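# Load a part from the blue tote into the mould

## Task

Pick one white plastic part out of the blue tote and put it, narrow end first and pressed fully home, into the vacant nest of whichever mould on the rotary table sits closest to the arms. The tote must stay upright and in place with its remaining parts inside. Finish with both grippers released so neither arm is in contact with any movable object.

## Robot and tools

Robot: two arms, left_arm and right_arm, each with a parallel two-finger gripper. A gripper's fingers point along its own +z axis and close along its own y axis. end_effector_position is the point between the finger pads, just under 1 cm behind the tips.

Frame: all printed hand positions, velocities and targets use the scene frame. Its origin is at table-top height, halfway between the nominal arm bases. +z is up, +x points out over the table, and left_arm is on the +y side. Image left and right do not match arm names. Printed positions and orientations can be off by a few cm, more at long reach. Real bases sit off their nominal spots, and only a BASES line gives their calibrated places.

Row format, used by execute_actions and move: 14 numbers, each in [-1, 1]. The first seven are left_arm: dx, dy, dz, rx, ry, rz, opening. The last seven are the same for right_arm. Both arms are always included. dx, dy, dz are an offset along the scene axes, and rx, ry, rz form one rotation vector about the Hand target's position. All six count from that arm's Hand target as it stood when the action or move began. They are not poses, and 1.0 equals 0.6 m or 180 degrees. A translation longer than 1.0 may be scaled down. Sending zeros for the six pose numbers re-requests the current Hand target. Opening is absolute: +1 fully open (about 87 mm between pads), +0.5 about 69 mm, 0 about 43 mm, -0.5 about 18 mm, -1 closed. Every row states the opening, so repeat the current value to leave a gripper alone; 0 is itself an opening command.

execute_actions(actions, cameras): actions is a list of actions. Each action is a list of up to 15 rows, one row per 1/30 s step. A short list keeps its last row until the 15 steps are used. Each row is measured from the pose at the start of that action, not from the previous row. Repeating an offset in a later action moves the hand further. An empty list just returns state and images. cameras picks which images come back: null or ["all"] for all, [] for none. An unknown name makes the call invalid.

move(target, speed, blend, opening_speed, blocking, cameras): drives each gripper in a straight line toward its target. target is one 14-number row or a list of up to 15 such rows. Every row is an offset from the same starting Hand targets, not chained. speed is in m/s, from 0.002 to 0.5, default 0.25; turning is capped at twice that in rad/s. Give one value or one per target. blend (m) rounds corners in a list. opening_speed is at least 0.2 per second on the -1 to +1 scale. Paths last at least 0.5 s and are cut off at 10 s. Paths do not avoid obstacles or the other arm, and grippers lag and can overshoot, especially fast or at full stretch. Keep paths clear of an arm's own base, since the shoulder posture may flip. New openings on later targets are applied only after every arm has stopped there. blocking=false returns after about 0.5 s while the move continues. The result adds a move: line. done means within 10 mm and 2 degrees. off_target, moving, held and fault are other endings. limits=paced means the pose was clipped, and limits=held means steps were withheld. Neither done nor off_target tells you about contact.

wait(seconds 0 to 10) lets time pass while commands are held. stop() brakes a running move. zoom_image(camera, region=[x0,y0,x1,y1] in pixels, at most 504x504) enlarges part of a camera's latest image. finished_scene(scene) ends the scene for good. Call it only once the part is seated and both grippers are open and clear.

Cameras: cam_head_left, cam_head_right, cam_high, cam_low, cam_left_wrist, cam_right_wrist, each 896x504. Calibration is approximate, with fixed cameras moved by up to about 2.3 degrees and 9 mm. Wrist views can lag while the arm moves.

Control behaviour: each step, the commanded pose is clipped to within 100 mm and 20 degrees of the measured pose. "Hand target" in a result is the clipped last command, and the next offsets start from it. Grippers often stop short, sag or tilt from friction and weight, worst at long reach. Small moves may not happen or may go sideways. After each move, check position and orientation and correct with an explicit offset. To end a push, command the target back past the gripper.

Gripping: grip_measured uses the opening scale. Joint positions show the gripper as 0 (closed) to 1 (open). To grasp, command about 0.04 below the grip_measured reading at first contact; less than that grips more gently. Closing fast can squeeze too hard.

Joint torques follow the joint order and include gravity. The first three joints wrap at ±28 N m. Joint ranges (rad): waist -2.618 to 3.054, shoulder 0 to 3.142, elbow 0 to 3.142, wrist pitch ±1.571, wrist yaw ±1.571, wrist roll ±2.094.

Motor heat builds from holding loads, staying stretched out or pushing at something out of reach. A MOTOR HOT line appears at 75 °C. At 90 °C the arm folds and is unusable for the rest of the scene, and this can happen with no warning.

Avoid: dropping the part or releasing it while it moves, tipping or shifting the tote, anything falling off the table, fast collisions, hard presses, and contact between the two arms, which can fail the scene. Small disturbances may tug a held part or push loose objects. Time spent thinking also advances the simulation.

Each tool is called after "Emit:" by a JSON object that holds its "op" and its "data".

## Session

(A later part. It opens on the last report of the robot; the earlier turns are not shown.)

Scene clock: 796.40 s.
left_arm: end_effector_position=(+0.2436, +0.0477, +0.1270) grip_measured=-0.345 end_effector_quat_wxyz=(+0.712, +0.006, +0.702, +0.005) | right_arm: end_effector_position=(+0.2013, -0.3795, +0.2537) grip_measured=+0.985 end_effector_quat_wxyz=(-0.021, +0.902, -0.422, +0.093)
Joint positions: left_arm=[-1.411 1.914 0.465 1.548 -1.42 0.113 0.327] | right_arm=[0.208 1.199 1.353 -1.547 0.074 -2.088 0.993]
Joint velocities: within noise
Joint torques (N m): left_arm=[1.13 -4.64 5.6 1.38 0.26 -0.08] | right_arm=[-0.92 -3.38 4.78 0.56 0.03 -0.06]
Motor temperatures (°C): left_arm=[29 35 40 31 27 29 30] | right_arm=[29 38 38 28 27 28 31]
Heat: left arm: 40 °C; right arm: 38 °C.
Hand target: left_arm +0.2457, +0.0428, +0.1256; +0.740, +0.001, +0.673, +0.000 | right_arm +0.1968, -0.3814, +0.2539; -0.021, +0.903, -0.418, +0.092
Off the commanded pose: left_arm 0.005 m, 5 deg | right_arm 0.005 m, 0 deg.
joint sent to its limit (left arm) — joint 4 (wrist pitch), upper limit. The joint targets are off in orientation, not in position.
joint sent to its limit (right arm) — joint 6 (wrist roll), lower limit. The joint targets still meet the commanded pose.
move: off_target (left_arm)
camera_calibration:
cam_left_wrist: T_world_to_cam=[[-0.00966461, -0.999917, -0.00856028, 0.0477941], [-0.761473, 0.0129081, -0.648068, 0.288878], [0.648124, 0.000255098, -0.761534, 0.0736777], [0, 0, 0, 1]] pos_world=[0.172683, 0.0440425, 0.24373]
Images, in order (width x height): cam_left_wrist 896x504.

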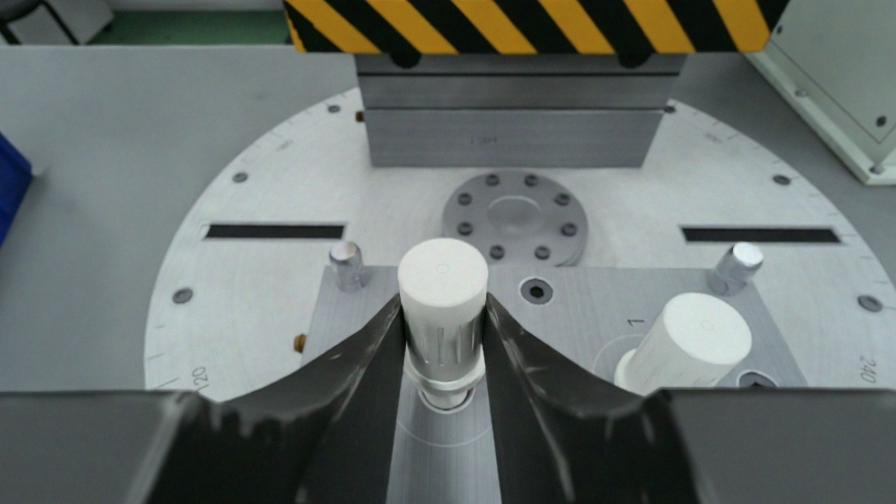

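Emit:
{"op": "move", "data": {"target": [0.0,-0.0003,-0.012,0,0,0,-0.5,0,0,0,0,0,0,1], "cameras": ["cam_left_wrist","cam_low"], "speed": 0.03}}

Emit:
{"op": "zoom_image", "data": {"camera": "cam_left_wrist", "region": [390, 340, 500, 450]}}

Emit:
{"op": "zoom_image", "data": {"camera": "cam_low", "region": [380, 150, 440, 230]}}

Scene clock: 802.53 s.
left_arm: end_effector_position=(+0.2436, +0.0468, +0.1201) grip_measured=-0.345 end_effector_quat_wxyz=(+0.711, +0.006, +0.703, +0.003) | right_arm: end_effector_position=(+0.2013, -0.3795, +0.2537) grip_measured=+0.985 end_effector_quat_wxyz=(-0.021, +0.902, -0.422, +0.093)
Joint positions: left_arm=[-1.411 1.94 0.465 1.552 -1.418 0.088 0.327] | right_arm=[0.208 1.199 1.353 -1.547 0.074 -2.088 0.993]
Joint velocities: within noise
Joint torques (N m): left_arm=[1.11 -4.77 5.48 1.36 0.2 -0.07] | right_arm=[-0.81 -3.45 4.89 0.58 0.02 -0.09]
Motor temperatures (°C): left_arm=[29 35 40 31 27 29 30] | right_arm=[29 38 38 28 27 28 31]
Heat: left arm: 40 °C; right arm: 38 °C.
Hand target: left_arm +0.2457, +0.0427, +0.1183; +0.740, +0.001, +0.673, +0.000 | right_arm +0.1968, -0.3814, +0.2539; -0.021, +0.903, -0.418, +0.092
Off the commanded pose: left_arm 0.005 m, 5 deg | right_arm 0.005 m, 0 deg.
joint sent to its limit (left arm) — joint 4 (wrist pitch), upper limit. The joint targets are off in orientation, not in position.
joint sent to its limit (right arm) — joint 6 (wrist roll), lower limit. The joint targets still meet the commanded pose.
move: off_target (left_arm)
camera_calibration:
cam_left_wrist: T_world_to_cam=[[-0.0119138, -0.999909, -0.00640055, 0.0471529], [-0.763546, 0.0132303, -0.645618, 0.284652], [0.645644, -0.00280468, -0.763634, 0.0694125], [0, 0, 0, 1]] pos_world=[0.173091, 0.0435772, 0.237084]
Images, in order (width x height): cam_low 896x504, cam_left_wrist 896x504.

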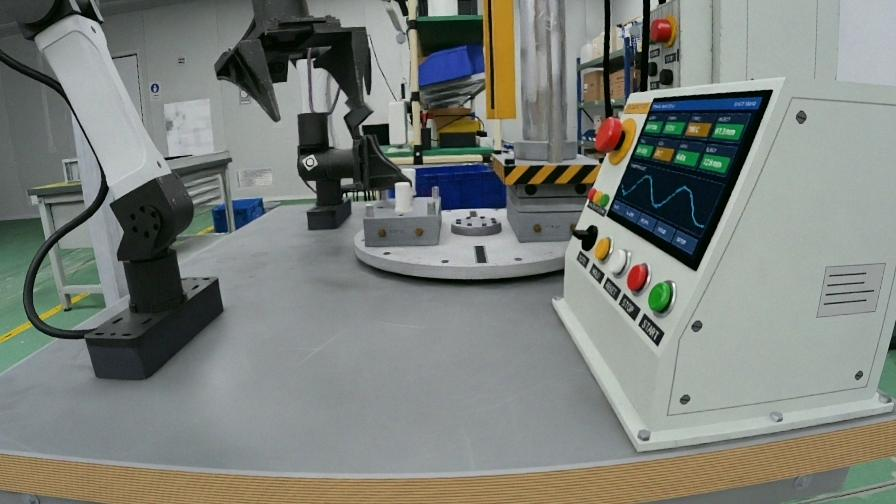

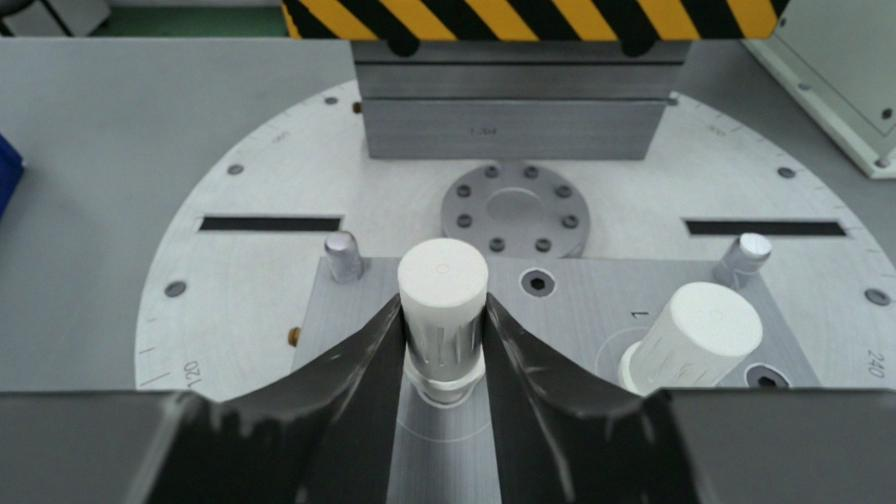

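Scaled by 4.582 from the camera's 896x504 image, which has a finer 1280x720 frame.

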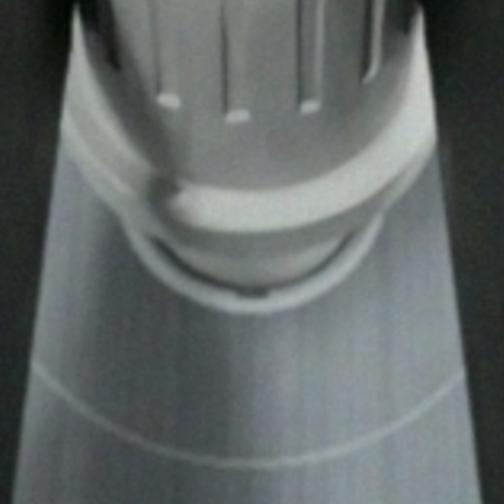

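Scaled by 6.300 from the camera's 896x504 image, which has a finer 1280x720 frame.

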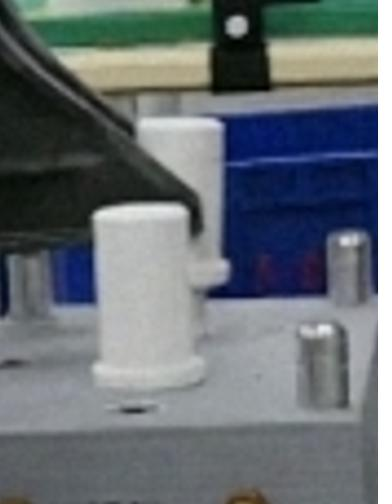

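Emit:
{"op": "move", "data": {"target": [0.0,0.0015,-0.012,0,0,0,-0.5,0,0,0,0,0,0,1], "cameras": ["cam_left_wrist","cam_low"], "speed": 0.03}}

Emit:
{"op": "zoom_image", "data": {"camera": "cam_left_wrist", "region": [390, 340, 500, 450]}}

Emit:
{"op": "zoom_image", "data": {"camera": "cam_low", "region": [380, 150, 440, 230]}}

Scene clock: 810.83 s.
left_arm: end_effector_position=(+0.2438, +0.0466, +0.1136) grip_measured=-0.345 end_effector_quat_wxyz=(+0.710, +0.005, +0.704, +0.002) | right_arm: end_effector_position=(+0.2013, -0.3795, +0.2537) grip_measured=+0.985 end_effector_quat_wxyz=(-0.021, +0.902, -0.422, +0.093)
Joint positions: left_arm=[-1.409 1.964 0.465 1.552 -1.418 0.062 0.327] | right_arm=[0.208 1.199 1.353 -1.547 0.074 -2.088 0.993]
Joint velocities: within noise
Joint torques (N m): left_arm=[1.13 -4.82 5.07 1.36 0.17 -0.07] | right_arm=[-0.84 -3.38 4.67 0.57 0 -0.09]
Motor temperatures (°C): left_arm=[29 35 40 31 27 29 30] | right_arm=[29 38 38 28 27 28 31]
Heat: left arm: 40 °C; right arm: 38 °C.
Hand target: left_arm +0.2457, +0.0436, +0.1112; +0.740, +0.000, +0.673, +0.000 | right_arm +0.1968, -0.3814, +0.2539; -0.021, +0.903, -0.418, +0.092
Off the commanded pose: left_arm 0.004 m, 5 deg | right_arm 0.005 m, 0 deg.
joint sent to its limit (left arm) — joint 4 (wrist pitch), upper limit. The joint targets are off in orientation, not in position.
joint sent to its limit (right arm) — joint 6 (wrist roll), lower limit. The joint targets still meet the commanded pose.
move: off_target (left_arm)
camera_calibration:
cam_left_wrist: T_world_to_cam=[[-0.0110405, -0.999933, -0.00343531, 0.0464052], [-0.765838, 0.0106646, -0.642945, 0.280992], [0.642939, -0.00446751, -0.765905, 0.0653171], [0, 0, 0, 1]] pos_world=[0.173712, 0.0436973, 0.230849]
Images, in order (width x height): cam_low 896x504, cam_left_wrist 896x504.

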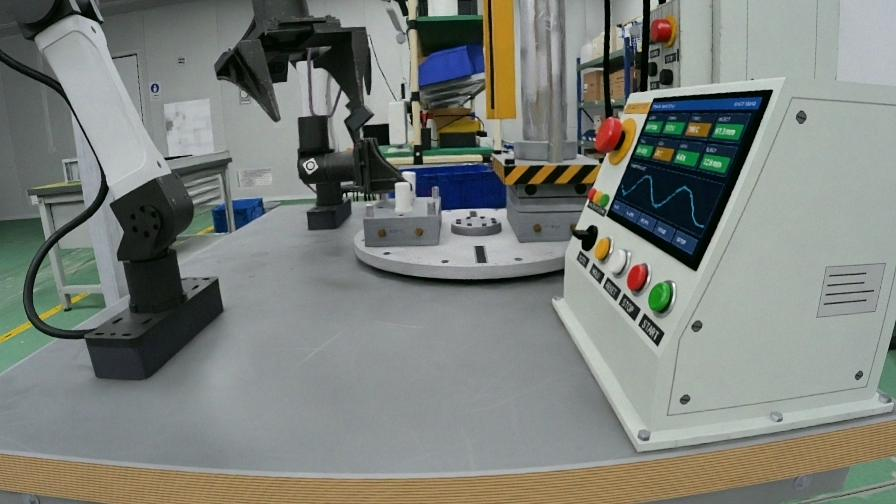

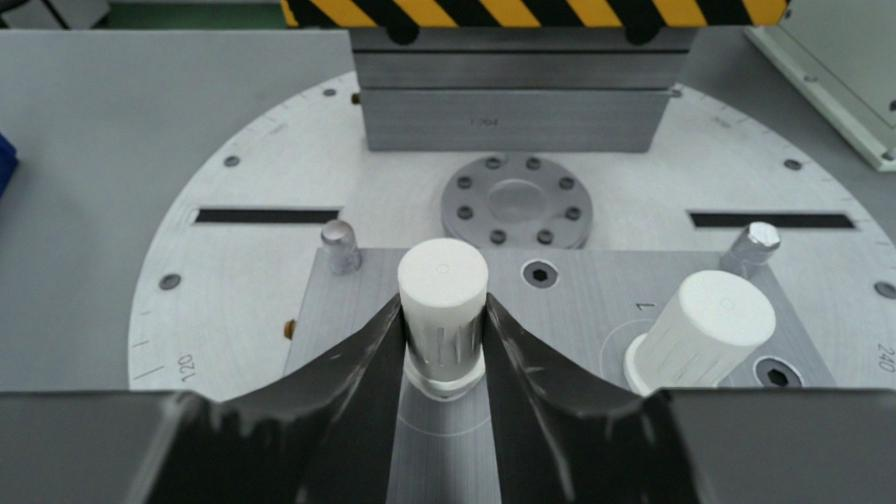

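Scaled by 4.582 from the camera's 896x504 image, which has a finer 1280x720 frame.

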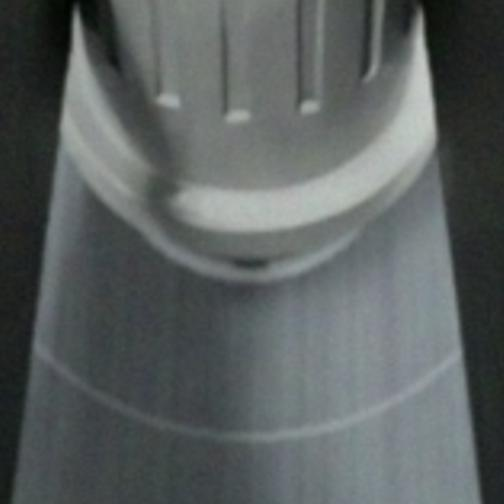

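Scaled by 6.300 from the camera's 896x504 image, which has a finer 1280x720 frame.

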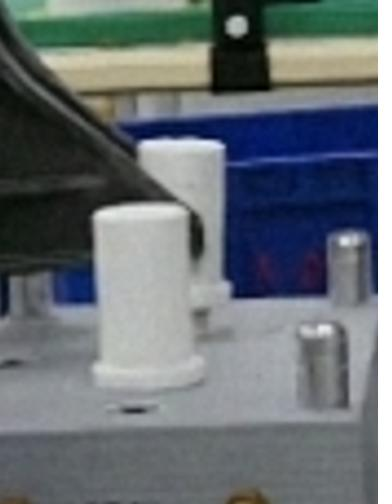

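Emit:
{"op": "move", "data": {"target": [0.0,0.0015,-0.013,0,0,0,-0.5,0,0,0,0,0,0,1], "cameras": ["cam_left_wrist","cam_low"], "speed": 0.03}}

Emit:
{"op": "zoom_image", "data": {"camera": "cam_left_wrist", "region": [390, 340, 500, 450]}}

Emit:
{"op": "zoom_image", "data": {"camera": "cam_low", "region": [380, 150, 440, 230]}}

Scene clock: 819.27 s.
left_arm: end_effector_position=(+0.2438, +0.0469, +0.1103) grip_measured=-0.345 end_effector_quat_wxyz=(+0.710, +0.001, +0.705, +0.001) | right_arm: end_effector_position=(+0.2013, -0.3795, +0.2537) grip_measured=+0.985 end_effector_quat_wxyz=(-0.021, +0.902, -0.422, +0.093)
Joint positions: left_arm=[-1.409 1.978 0.465 1.56 -1.422 0.048 0.328] | right_arm=[0.208 1.199 1.353 -1.547 0.074 -2.088 0.993]
Joint velocities: within noise
Joint torques (N m): left_arm=[1.18 -4.04 4.66 1.28 0.19 -0.2] | right_arm=[-0.92 -3.4 4.81 0.55 0.01 -0.09]
Motor temperatures (°C): left_arm=[29 34 40 31 27 29 30] | right_arm=[29 38 38 28 27 28 31]
Heat: left arm: 40 °C; right arm: 38 °C.
Hand target: left_arm +0.2457, +0.0445, +0.1033; +0.740, +0.001, +0.673, +0.000 | right_arm +0.1968, -0.3814, +0.2539; -0.021, +0.903, -0.418, +0.092
Off the commanded pose: left_arm 0.008 m, 5 deg | right_arm 0.005 m, 0 deg.
joint read past its limit (left arm) — joint 4 (wrist pitch), upper limit.
joint sent to its limit (left arm) — joint 4 (wrist pitch), upper limit. The joint targets are off in orientation, not in position.
joint sent to its limit (right arm) — joint 6 (wrist roll), lower limit. The joint targets still meet the commanded pose.
move: off_target (left_arm)
camera_calibration:
cam_left_wrist: T_world_to_cam=[[-0.00771602, -0.999961, 0.00430134, 0.0449433], [-0.766603, 0.0031533, -0.642114, 0.279262], [0.642075, -0.00825198, -0.766597, 0.0632496], [0, 0, 0, 1]] pos_world=[0.173819, 0.0445829, 0.227612]
Images, in order (width x height): cam_low 896x504, cam_left_wrist 896x504.

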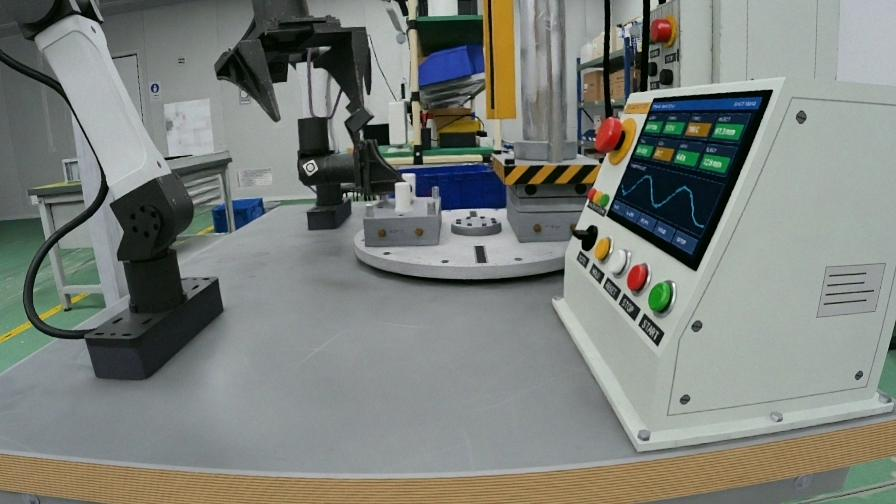

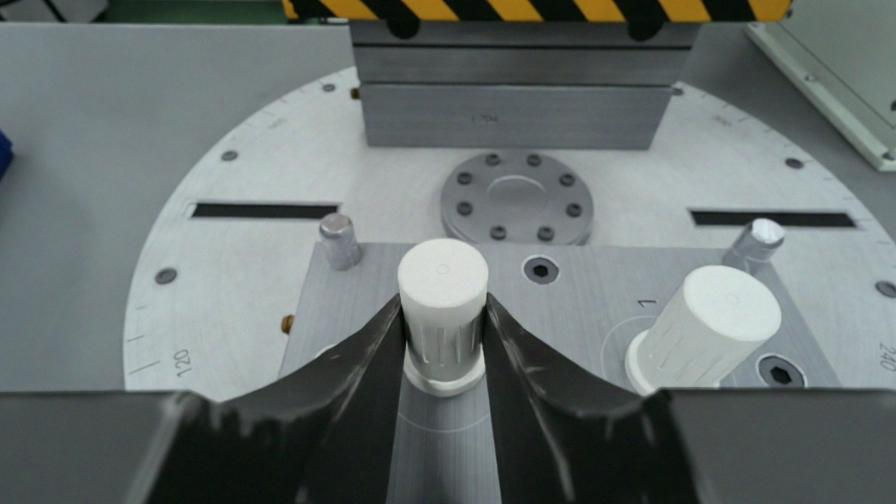

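Scaled by 4.582 from the camera's 896x504 image, which has a finer 1280x720 frame.

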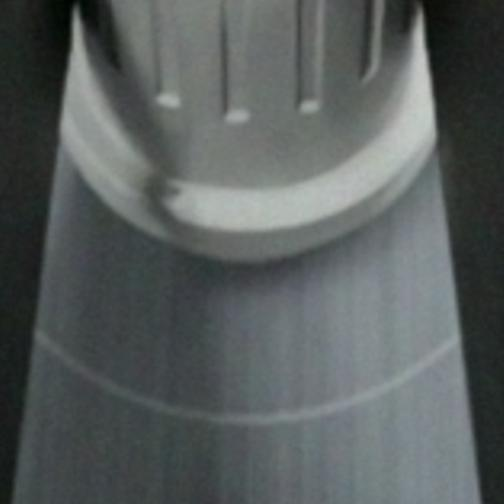

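Scaled by 6.300 from the camera's 896x504 image, which has a finer 1280x720 frame.

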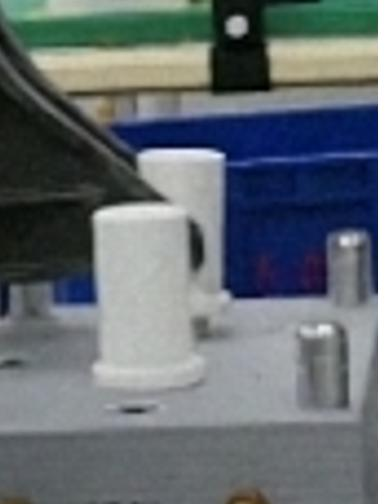

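Emit:
{"op": "move", "data": {"target": [[0,0.001,0.005,0,0,0,-0.5,0,0,0,0,0,0,1],[0,0.001,0.005,0,0,0,-0.36,0,0,0,0,0,0,1],[-0.006,0.001,0.003,0,0.0,0,-0.36,0,0,0,0,0,0,1],[-0.006,0.001,-0.006,0,0.0,0,-0.36,0,0,0,0,0,0,1]], "cameras": ["cam_left_wrist","cam_low","cam_head_right"], "speed": 0.03}}

Emit:
{"op": "zoom_image", "data": {"camera": "cam_left_wrist", "region": [390, 340, 500, 450]}}

Emit:
{"op": "zoom_image", "data": {"camera": "cam_low", "region": [380, 150, 440, 230]}}

Emit:
{"op": "zoom_image", "data": {"camera": "cam_head_right", "region": [400, 220, 540, 360]}}

Scene clock: 870.53 s.
left_arm: end_effector_position=(+0.2437, +0.0474, +0.1081) grip_measured=-0.345 end_effector_quat_wxyz=(+0.709, -0.003, +0.705, +0.000) | right_arm: end_effector_position=(+0.2013, -0.3795, +0.2537) grip_measured=+0.985 end_effector_quat_wxyz=(-0.021, +0.902, -0.422, +0.093)
Joint positions: left_arm=[-1.409 1.986 0.465 1.56 -1.426 0.035 0.328] | right_arm=[0.208 1.199 1.353 -1.547 0.074 -2.088 0.993]
Joint velocities: within noise
Joint torques (N m): left_arm=[0.18 -3.9 4.19 1.28 0.1 -0.22] | right_arm=[-0.84 -3.48 4.75 0.55 0.02 -0.11]
Motor temperatures (°C): left_arm=[29 35 40 33 27 29 30] | right_arm=[29 38 38 28 27 28 31]
Heat: left arm: 40 °C; right arm: 38 °C.
Hand target: left_arm +0.2421, +0.0451, +0.0997; +0.740, +0.001, +0.673, +0.000 | right_arm +0.1968, -0.3814, +0.2539; -0.021, +0.903, -0.418, +0.092
Off the commanded pose: left_arm 0.009 m, 5 deg | right_arm 0.005 m, 0 deg.
joint read past its limit (left arm) — joint 4 (wrist pitch), upper limit.
joint sent to its limit (left arm) — joint 4 (wrist pitch), upper limit. The joint targets are off in orientation, not in position.
joint sent to its limit (right arm) — joint 6 (wrist roll), lower limit. The joint targets still meet the commanded pose.
move: off_target (left_arm); target 2's new opening was sent with left_arm's hand 0.005 m and 5 deg from that target
camera_calibration:
cam_left_wrist: T_world_to_cam=[[-0.00321623, -0.999943, 0.0101434, 0.0437482], [-0.767431, -0.00403511, -0.641118, 0.278272], [0.641123, -0.00984634, -0.767375, 0.062025], [0, 0, 0, 1]] pos_world=[0.17393, 0.0454793, 0.225558]
Images, in order (width x height): cam_head_right 896x504, cam_low 896x504, cam_left_wrist 896x504.

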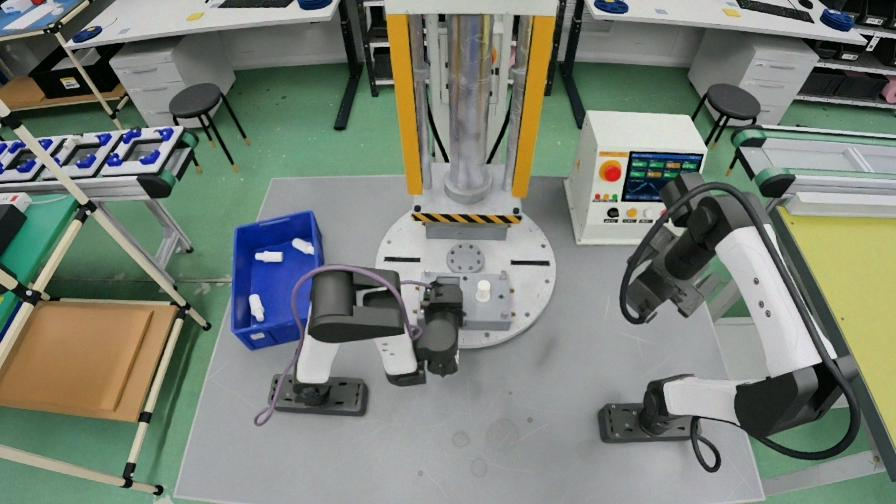

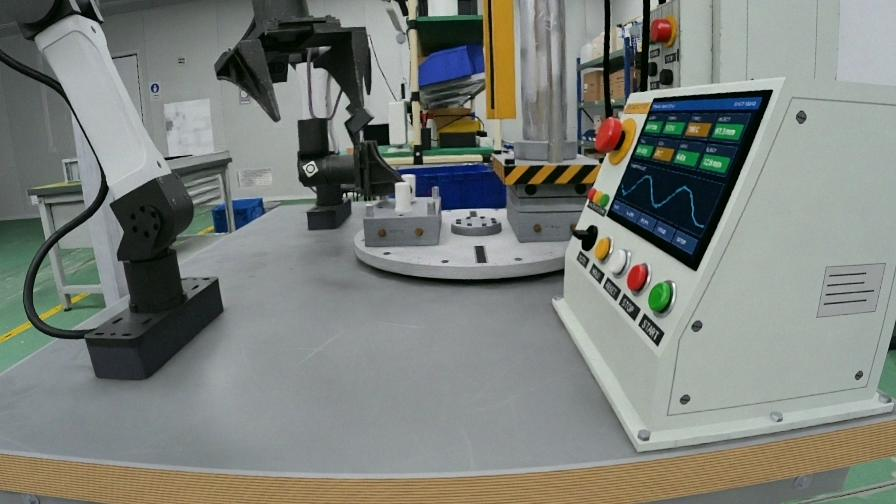

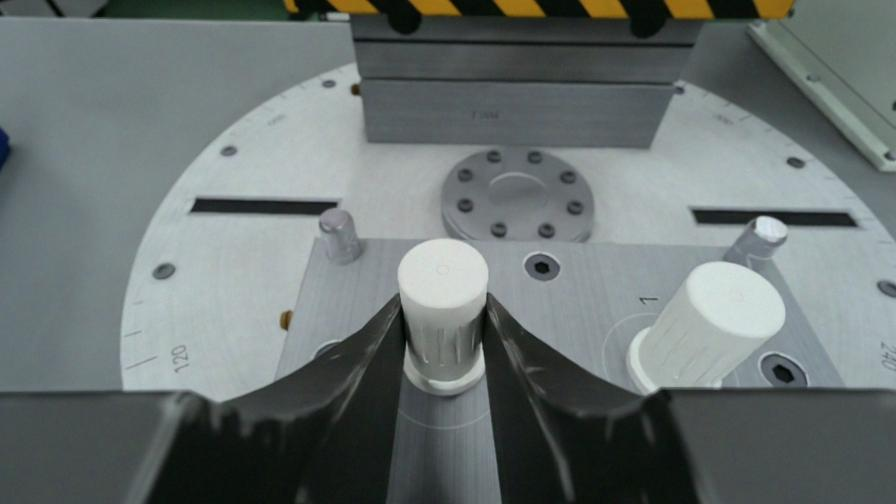

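Scaled by 4.582 from the camera's 896x504 image, which has a finer 1280x720 frame.

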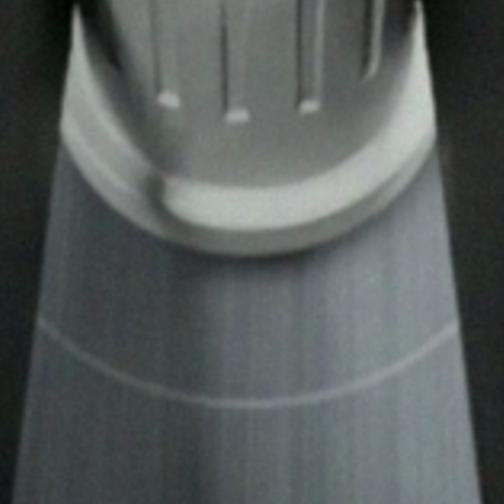

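Scaled by 6.300 from the camera's 896x504 image, which has a finer 1280x720 frame.

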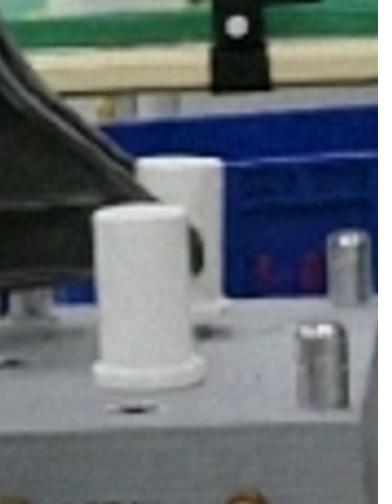

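Scaled by 3.600 from the camera's 896x504 image, which has a finer 1280x720 frame.

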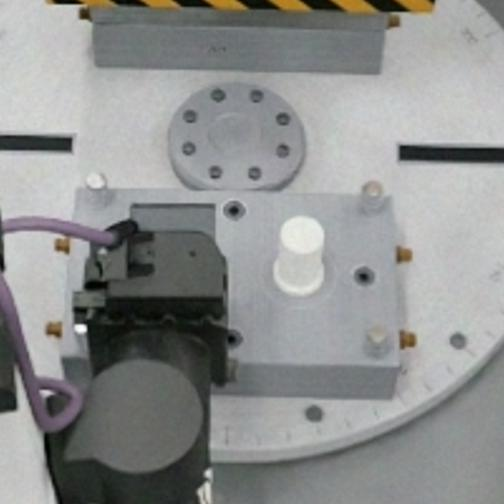

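Emit:
{"op": "move", "data": {"target": [0.002,0.001,0.006,0,0,0,-0.36,0,0,0,0,0,0,1], "cameras": [], "speed": 0.03}}

Emit:
{"op": "move", "data": {"target": [0,0,0,0,0,0,-0.32,0,0,0,0,0,0,1], "cameras": ["cam_left_wrist","cam_low"], "opening_speed": 0.2}}

Emit:
{"op": "zoom_image", "data": {"camera": "cam_left_wrist", "region": [390, 340, 500, 450]}}

Emit:
{"op": "zoom_image", "data": {"camera": "cam_low", "region": [380, 150, 440, 230]}}

Scene clock: 888.50 s.
left_arm: end_effector_position=(+0.2437, +0.0474, +0.1081) grip_measured=-0.345 end_effector_quat_wxyz=(+0.709, -0.003, +0.705, +0.000) | right_arm: end_effector_position=(+0.2013, -0.3795, +0.2537) grip_measured=+0.985 end_effector_quat_wxyz=(-0.021, +0.902, -0.422, +0.093)
Joint positions: left_arm=[-1.409 1.986 0.465 1.56 -1.426 0.035 0.328] | right_arm=[0.208 1.199 1.353 -1.547 0.074 -2.088 0.993]
Joint velocities: within noise
Joint torques (N m): left_arm=[0.55 -4.88 4.07 1.28 0.15 -0.1] | right_arm=[-0.77 -3.4 4.79 0.58 0.02 -0.08]
Motor temperatures (°C): left_arm=[29 34 39 33 27 29 30] | right_arm=[29 38 38 28 27 28 31]
Heat: left arm: 39 °C; right arm: 38 °C.
Hand target: left_arm +0.2433, +0.0457, +0.1033; +0.740, +0.001, +0.673, +0.000 | right_arm +0.1968, -0.3814, +0.2539; -0.021, +0.903, -0.418, +0.092
Off the commanded pose: left_arm 0.005 m, 5 deg | right_arm 0.005 m, 0 deg.
joint read past its limit (left arm) — joint 4 (wrist pitch), upper limit.
joint sent to its limit (left arm) — joint 4 (wrist pitch), upper limit. The joint targets are off in orientation, not in position.
joint sent to its limit (right arm) — joint 6 (wrist roll), lower limit. The joint targets still meet the commanded pose.
move: off_target (left_arm)
No camera images: "cameras" was empty.

Scene clock: 889.20 s.
left_arm: end_effector_position=(+0.2437, +0.0473, +0.1081) grip_measured=-0.320 end_effector_quat_wxyz=(+0.709, -0.004, +0.705, -0.001) | right_arm: end_effector_position=(+0.2013, -0.3795, +0.2537) grip_measured=+0.985 end_effector_quat_wxyz=(-0.021, +0.902, -0.422, +0.093)
Joint positions: left_arm=[-1.409 1.986 0.465 1.56 -1.426 0.032 0.34] | right_arm=[0.208 1.199 1.353 -1.547 0.074 -2.088 0.993]
Joint velocities: within noise
Joint torques (N m): left_arm=[0.58 -4.92 4.05 1.28 0.14 -0.07] | right_arm=[-0.84 -3.48 4.71 0.59 0.01 -0.14]
Motor temperatures (°C): left_arm=[29 34 39 33 27 29 30] | right_arm=[29 38 38 28 27 28 31]
Heat: left arm: 39 °C; right arm: 38 °C.
Hand target: left_arm +0.2433, +0.0457, +0.1033; +0.740, +0.001, +0.673, +0.000 | right_arm +0.1968, -0.3814, +0.2539; -0.021, +0.903, -0.418, +0.092
Off the commanded pose: left_arm 0.005 m, 5 deg | right_arm 0.005 m, 0 deg.
joint read past its limit (left arm) — joint 4 (wrist pitch), upper limit.
joint sent to its limit (left arm) — joint 4 (wrist pitch), upper limit. The joint targets are off in orientation, not in position.
joint sent to its limit (right arm) — joint 6 (wrist roll), lower limit. The joint targets still meet the commanded pose.
move: off_target (left_arm)
camera_calibration:
cam_left_wrist: T_world_to_cam=[[-0.00322907, -0.999918, 0.012432, 0.0434073], [-0.767425, -0.00549273, -0.641115, 0.27834], [0.641131, -0.0116108, -0.767344, 0.0621023], [0, 0, 0, 1]] pos_world=[0.173929, 0.0456536, 0.225562]
Images, in order (width x height): cam_low 896x504, cam_left_wrist 896x504.

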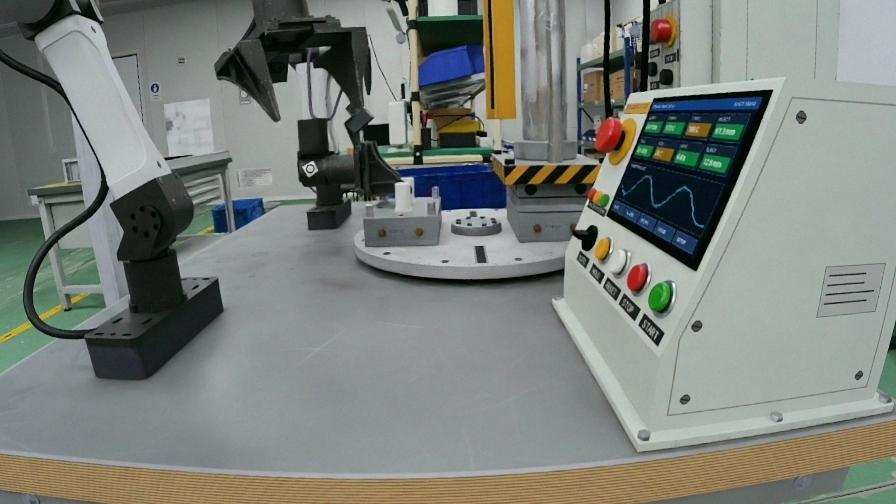

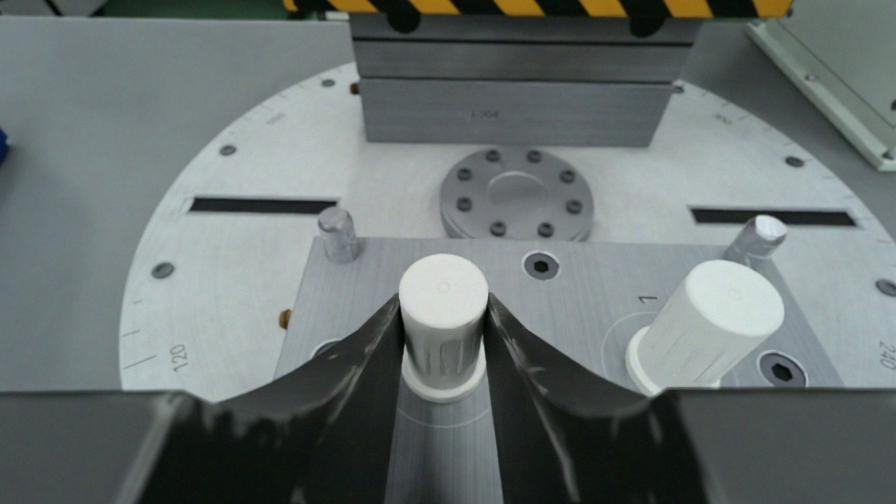

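Scaled by 4.582 from the camera's 896x504 image, which has a finer 1280x720 frame.

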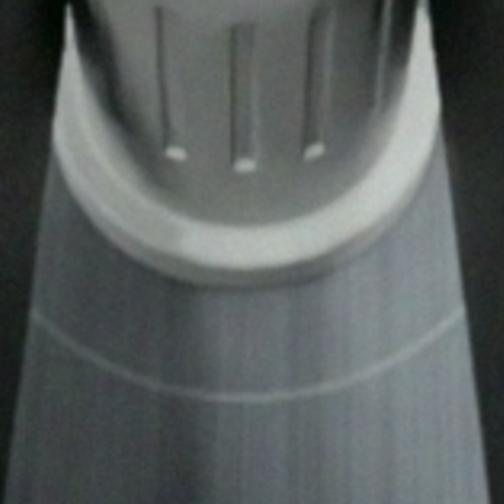

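Scaled by 6.300 from the camera's 896x504 image, which has a finer 1280x720 frame.

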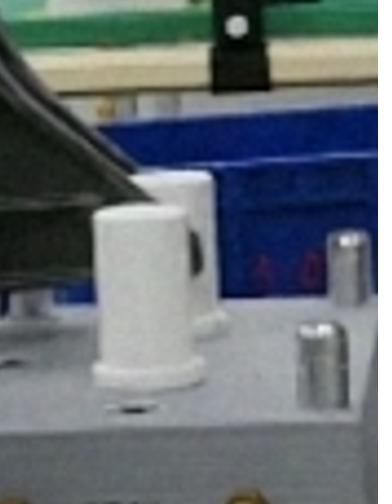

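Emit:
{"op": "move", "data": {"target": [0,0,0,0,0,0,-0.02,0,0,0,0,0,0,1], "cameras": ["cam_left_wrist"], "opening_speed": 0.3}}

Emit:
{"op": "move", "data": {"target": [0.0,0.001,0.13,0,0.012,0,-0.02,0,0,0,0,0,0,1], "speed": 0.06, "cameras": ["cam_left_wrist","cam_low","cam_high"]}}

Emit:
{"op": "zoom_image", "data": {"camera": "cam_left_wrist", "region": [340, 250, 560, 470]}}

Emit:
{"op": "zoom_image", "data": {"camera": "cam_low", "region": [360, 150, 460, 250]}}

Scene clock: 898.27 s.
left_arm: end_effector_position=(+0.2434, +0.0445, +0.1082) grip_measured=-0.020 end_effector_quat_wxyz=(+0.709, -0.002, +0.705, -0.008) | right_arm: end_effector_position=(+0.2013, -0.3795, +0.2537) grip_measured=+0.985 end_effector_quat_wxyz=(-0.021, +0.902, -0.422, +0.093)
Joint positions: left_arm=[-1.411 1.986 0.465 1.56 -1.414 0.023 0.49] | right_arm=[0.208 1.199 1.353 -1.547 0.074 -2.088 0.993]
Joint velocities: within noise
Joint torques (N m): left_arm=[0.61 -4.92 4.11 1.29 0.01 0.02] | right_arm=[-0.9 -3.43 4.83 0.57 0 -0.11]
Motor temperatures (°C): left_arm=[29 34 39 33 27 29 30] | right_arm=[29 38 38 28 27 28 31]
Heat: left arm: 39 °C; right arm: 38 °C.
Hand target: left_arm +0.2433, +0.0457, +0.1033; +0.740, +0.001, +0.673, +0.000 | right_arm +0.1968, -0.3814, +0.2539; -0.021, +0.903, -0.418, +0.092
Off the commanded pose: left_arm 0.005 m, 5 deg | right_arm 0.005 m, 0 deg.
joint read past its limit (left arm) — joint 4 (wrist pitch), upper limit.
joint sent to its limit (left arm) — joint 4 (wrist pitch), upper limit. The joint targets are off in orientation, not in position.
joint sent to its limit (right arm) — joint 6 (wrist roll), lower limit. The joint targets still meet the commanded pose.
move: off_target (left_arm)
camera_calibration:
cam_left_wrist: T_world_to_cam=[[-0.0166272, -0.999638, 0.02113, 0.0429597], [-0.76718, -0.000797671, -0.641431, 0.277914], [0.641216, -0.0268757, -0.76689, 0.0629389], [0, 0, 0, 1]] pos_world=[0.173567, 0.0448573, 0.225622]
Images, in order (width x height): cam_left_wrist 896x504.

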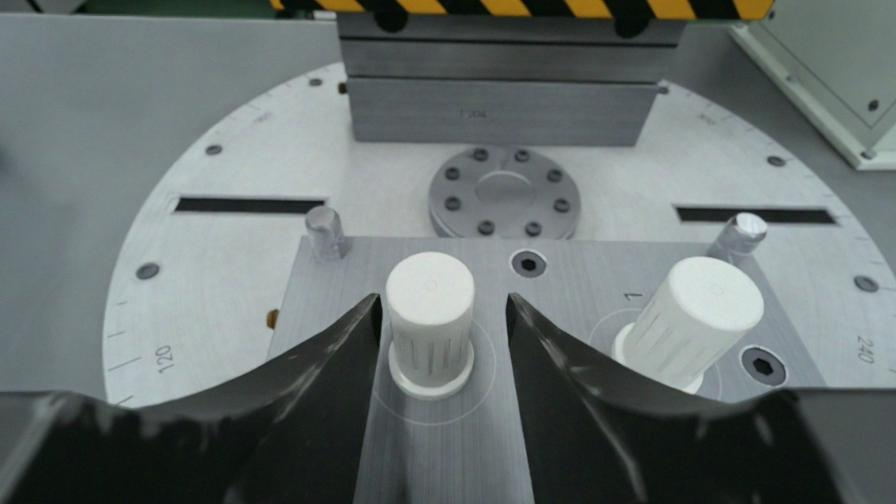

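Scene clock: 900.20 s.
left_arm: end_effector_position=(+0.2444, +0.0490, +0.1717) grip_measured=-0.020 end_effector_quat_wxyz=(+0.722, +0.012, +0.692, +0.008) | right_arm: end_effector_position=(+0.2013, -0.3795, +0.2537) grip_measured=+0.985 end_effector_quat_wxyz=(-0.021, +0.902, -0.422, +0.093)
Joint positions: left_arm=[-1.411 1.774 0.485 1.56 -1.411 0.297 0.49] | right_arm=[0.208 1.199 1.353 -1.547 0.074 -2.088 0.993]
Joint velocities: within noise
Joint torques (N m): left_arm=[0.28 -7.35 6.61 1.17 0.2 0.08] | right_arm=[-0.83 -3.52 4.79 0.57 0.01 -0.11]
Motor temperatures (°C): left_arm=[29 34 39 33 27 29 30] | right_arm=[29 38 38 28 27 28 31]
Heat: left arm: 39 °C; right arm: 38 °C.
Hand target: left_arm +0.2433, +0.0464, +0.1814; +0.727, +0.000, +0.687, +0.000 | right_arm +0.1968, -0.3814, +0.2539; -0.021, +0.903, -0.418, +0.092
Off the commanded pose: left_arm 0.010 m, 2 deg | right_arm 0.005 m, 0 deg.
joint read past its limit (left arm) — joint 4 (wrist pitch), upper limit.
joint sent to its limit (left arm) — joint 4 (wrist pitch), upper limit. The joint targets still meet the commanded pose.
joint sent to its limit (right arm) — joint 6 (wrist roll), lower limit. The joint targets still meet the commanded pose.
move: done
camera_calibration:
cam_left_wrist: T_world_to_cam=[[-0.012967, -0.999648, -0.0231255, 0.0528322], [-0.743107, 0.0251087, -0.668701, 0.316908], [0.669046, 0.00851371, -0.743172, 0.09855], [0, 0, 0, 1]] pos_world=[0.170247, 0.0440174, 0.286378]
Images, in order (width x height): cam_high 896x504, cam_low 896x504, cam_left_wrist 896x504.

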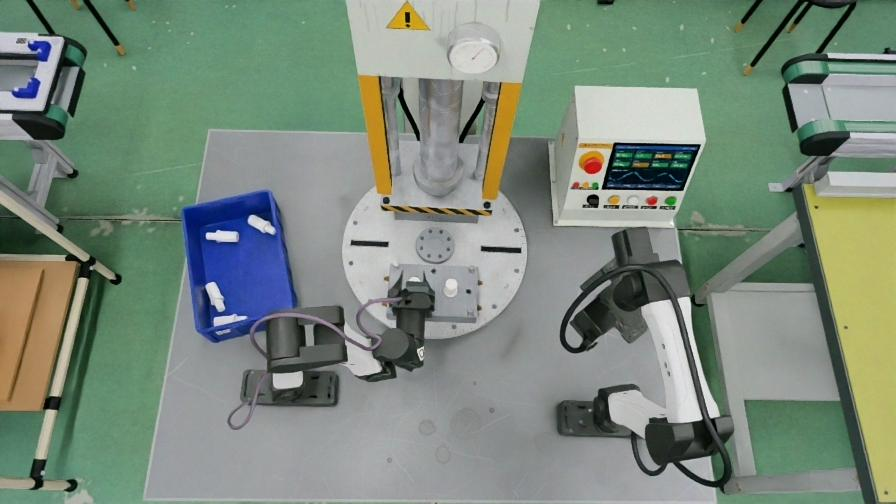

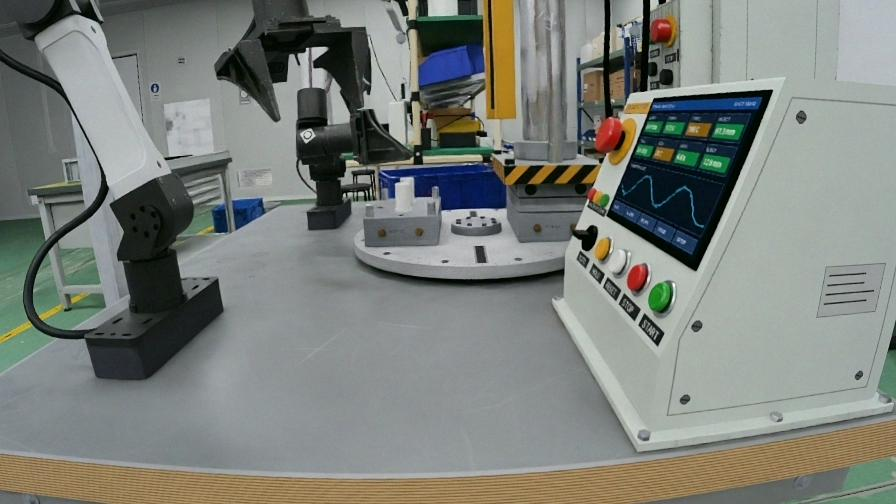

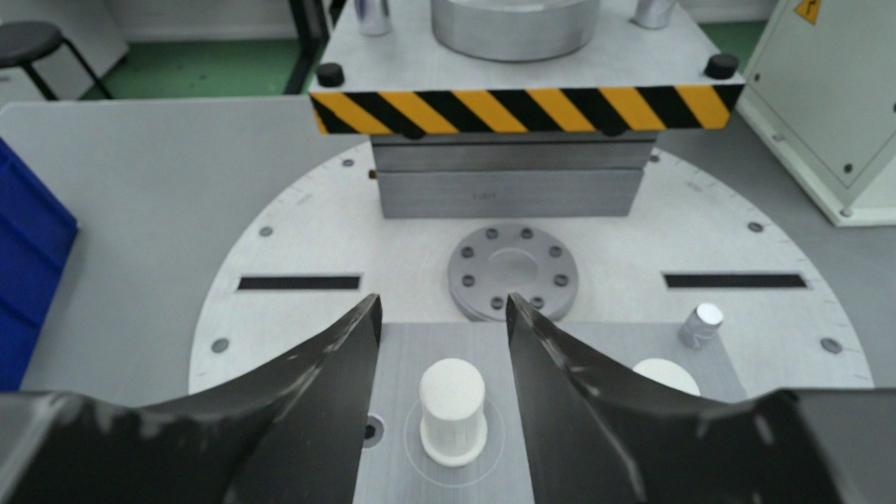

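Scaled by 2.291 from the camera's 896x504 image, which has a finer 1280x720 frame.

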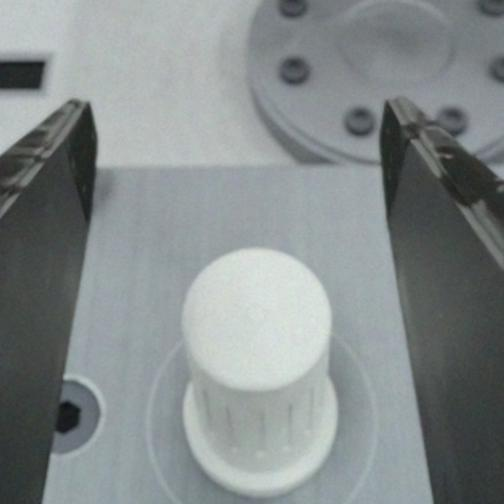

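Scaled by 5.040 from the camera's 896x504 image, which has a finer 1280x720 frame.

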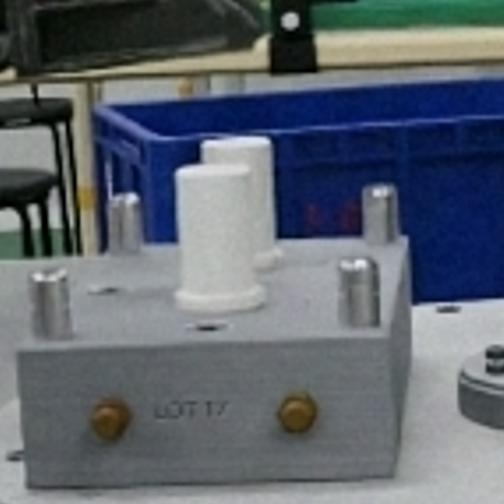

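Emit:
{"op": "move", "data": {"target": [-0.06,0.03,0.1,0,0,0,-0.02,0,0,0,0,0,0,1], "cameras": ["cam_left_wrist","cam_high"]}}

Emit:
{"op": "zoom_image", "data": {"camera": "cam_high", "region": [150, 170, 540, 360]}}

Scene clock: 909.73 s.
left_arm: end_effector_position=(+0.2098, +0.0652, +0.2351) grip_measured=-0.020 end_effector_quat_wxyz=(+0.717, +0.018, +0.697, +0.002) | right_arm: end_effector_position=(+0.2013, -0.3795, +0.2537) grip_measured=+0.985 end_effector_quat_wxyz=(-0.021, +0.902, -0.422, +0.093)
Joint positions: left_arm=[-1.536 1.508 0.497 1.55 -1.516 0.567 0.49] | right_arm=[0.208 1.199 1.353 -1.547 0.074 -2.088 0.993]
Joint velocities: within noise
Joint torques (N m): left_arm=[0.12 -5.12 7.76 1 0.29 0.08] | right_arm=[-0.91 -3.58 4.7 0.58 0 -0.08]
Motor temperatures (°C): left_arm=[29 35 40 33 27 29 29] | right_arm=[29 38 38 28 27 28 31]
Heat: left arm: 40 °C; right arm: 38 °C.
Hand target: left_arm +0.2073, +0.0643, +0.2413; +0.727, +0.001, +0.687, +0.000 | right_arm +0.1968, -0.3814, +0.2539; -0.021, +0.903, -0.418, +0.092
Off the commanded pose: left_arm 0.007 m, 3 deg | right_arm 0.005 m, 0 deg.
joint sent to its limit (left arm) — joint 4 (wrist pitch), upper limit. The joint targets still meet the commanded pose.
joint sent to its limit (right arm) — joint 6 (wrist roll), lower limit. The joint targets still meet the commanded pose.
move: off_target (left_arm)
camera_calibration:
cam_left_wrist: T_world_to_cam=[[-0.0314812, -0.999255, -0.0223249, 0.0736792], [-0.752043, 0.0383935, -0.657995, 0.331658], [0.658362, -0.00392515, -0.752692, 0.173958], [0, 0, 0, 1]] pos_world=[0.137213, 0.0615736, 0.35081]
Images, in order (width x height): cam_high 896x504, cam_left_wrist 896x504.

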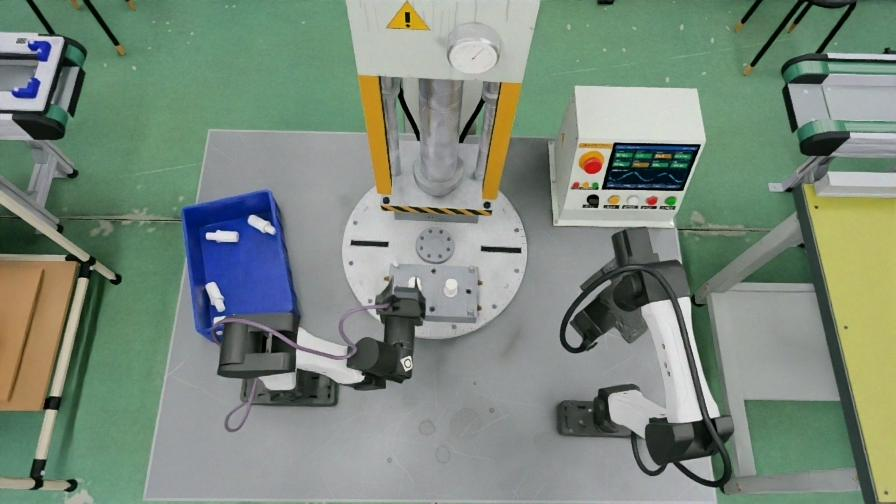

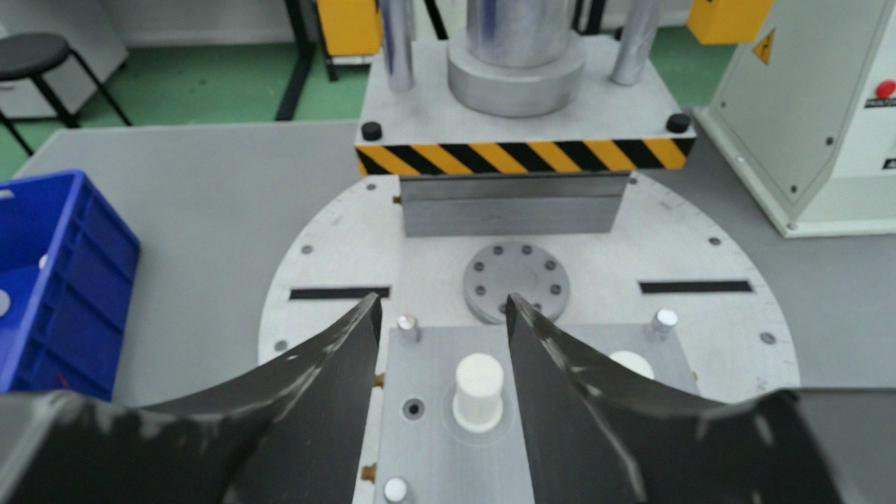

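Scaled by 1.292 from the camera's 896x504 image, which has a finer 1280x720 frame.

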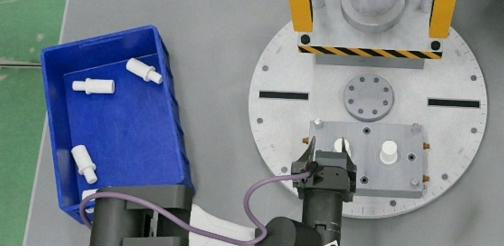

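Emit:
{"op": "finished_scene", "data": {"scene": 2}}

The scene is finished: the task was done.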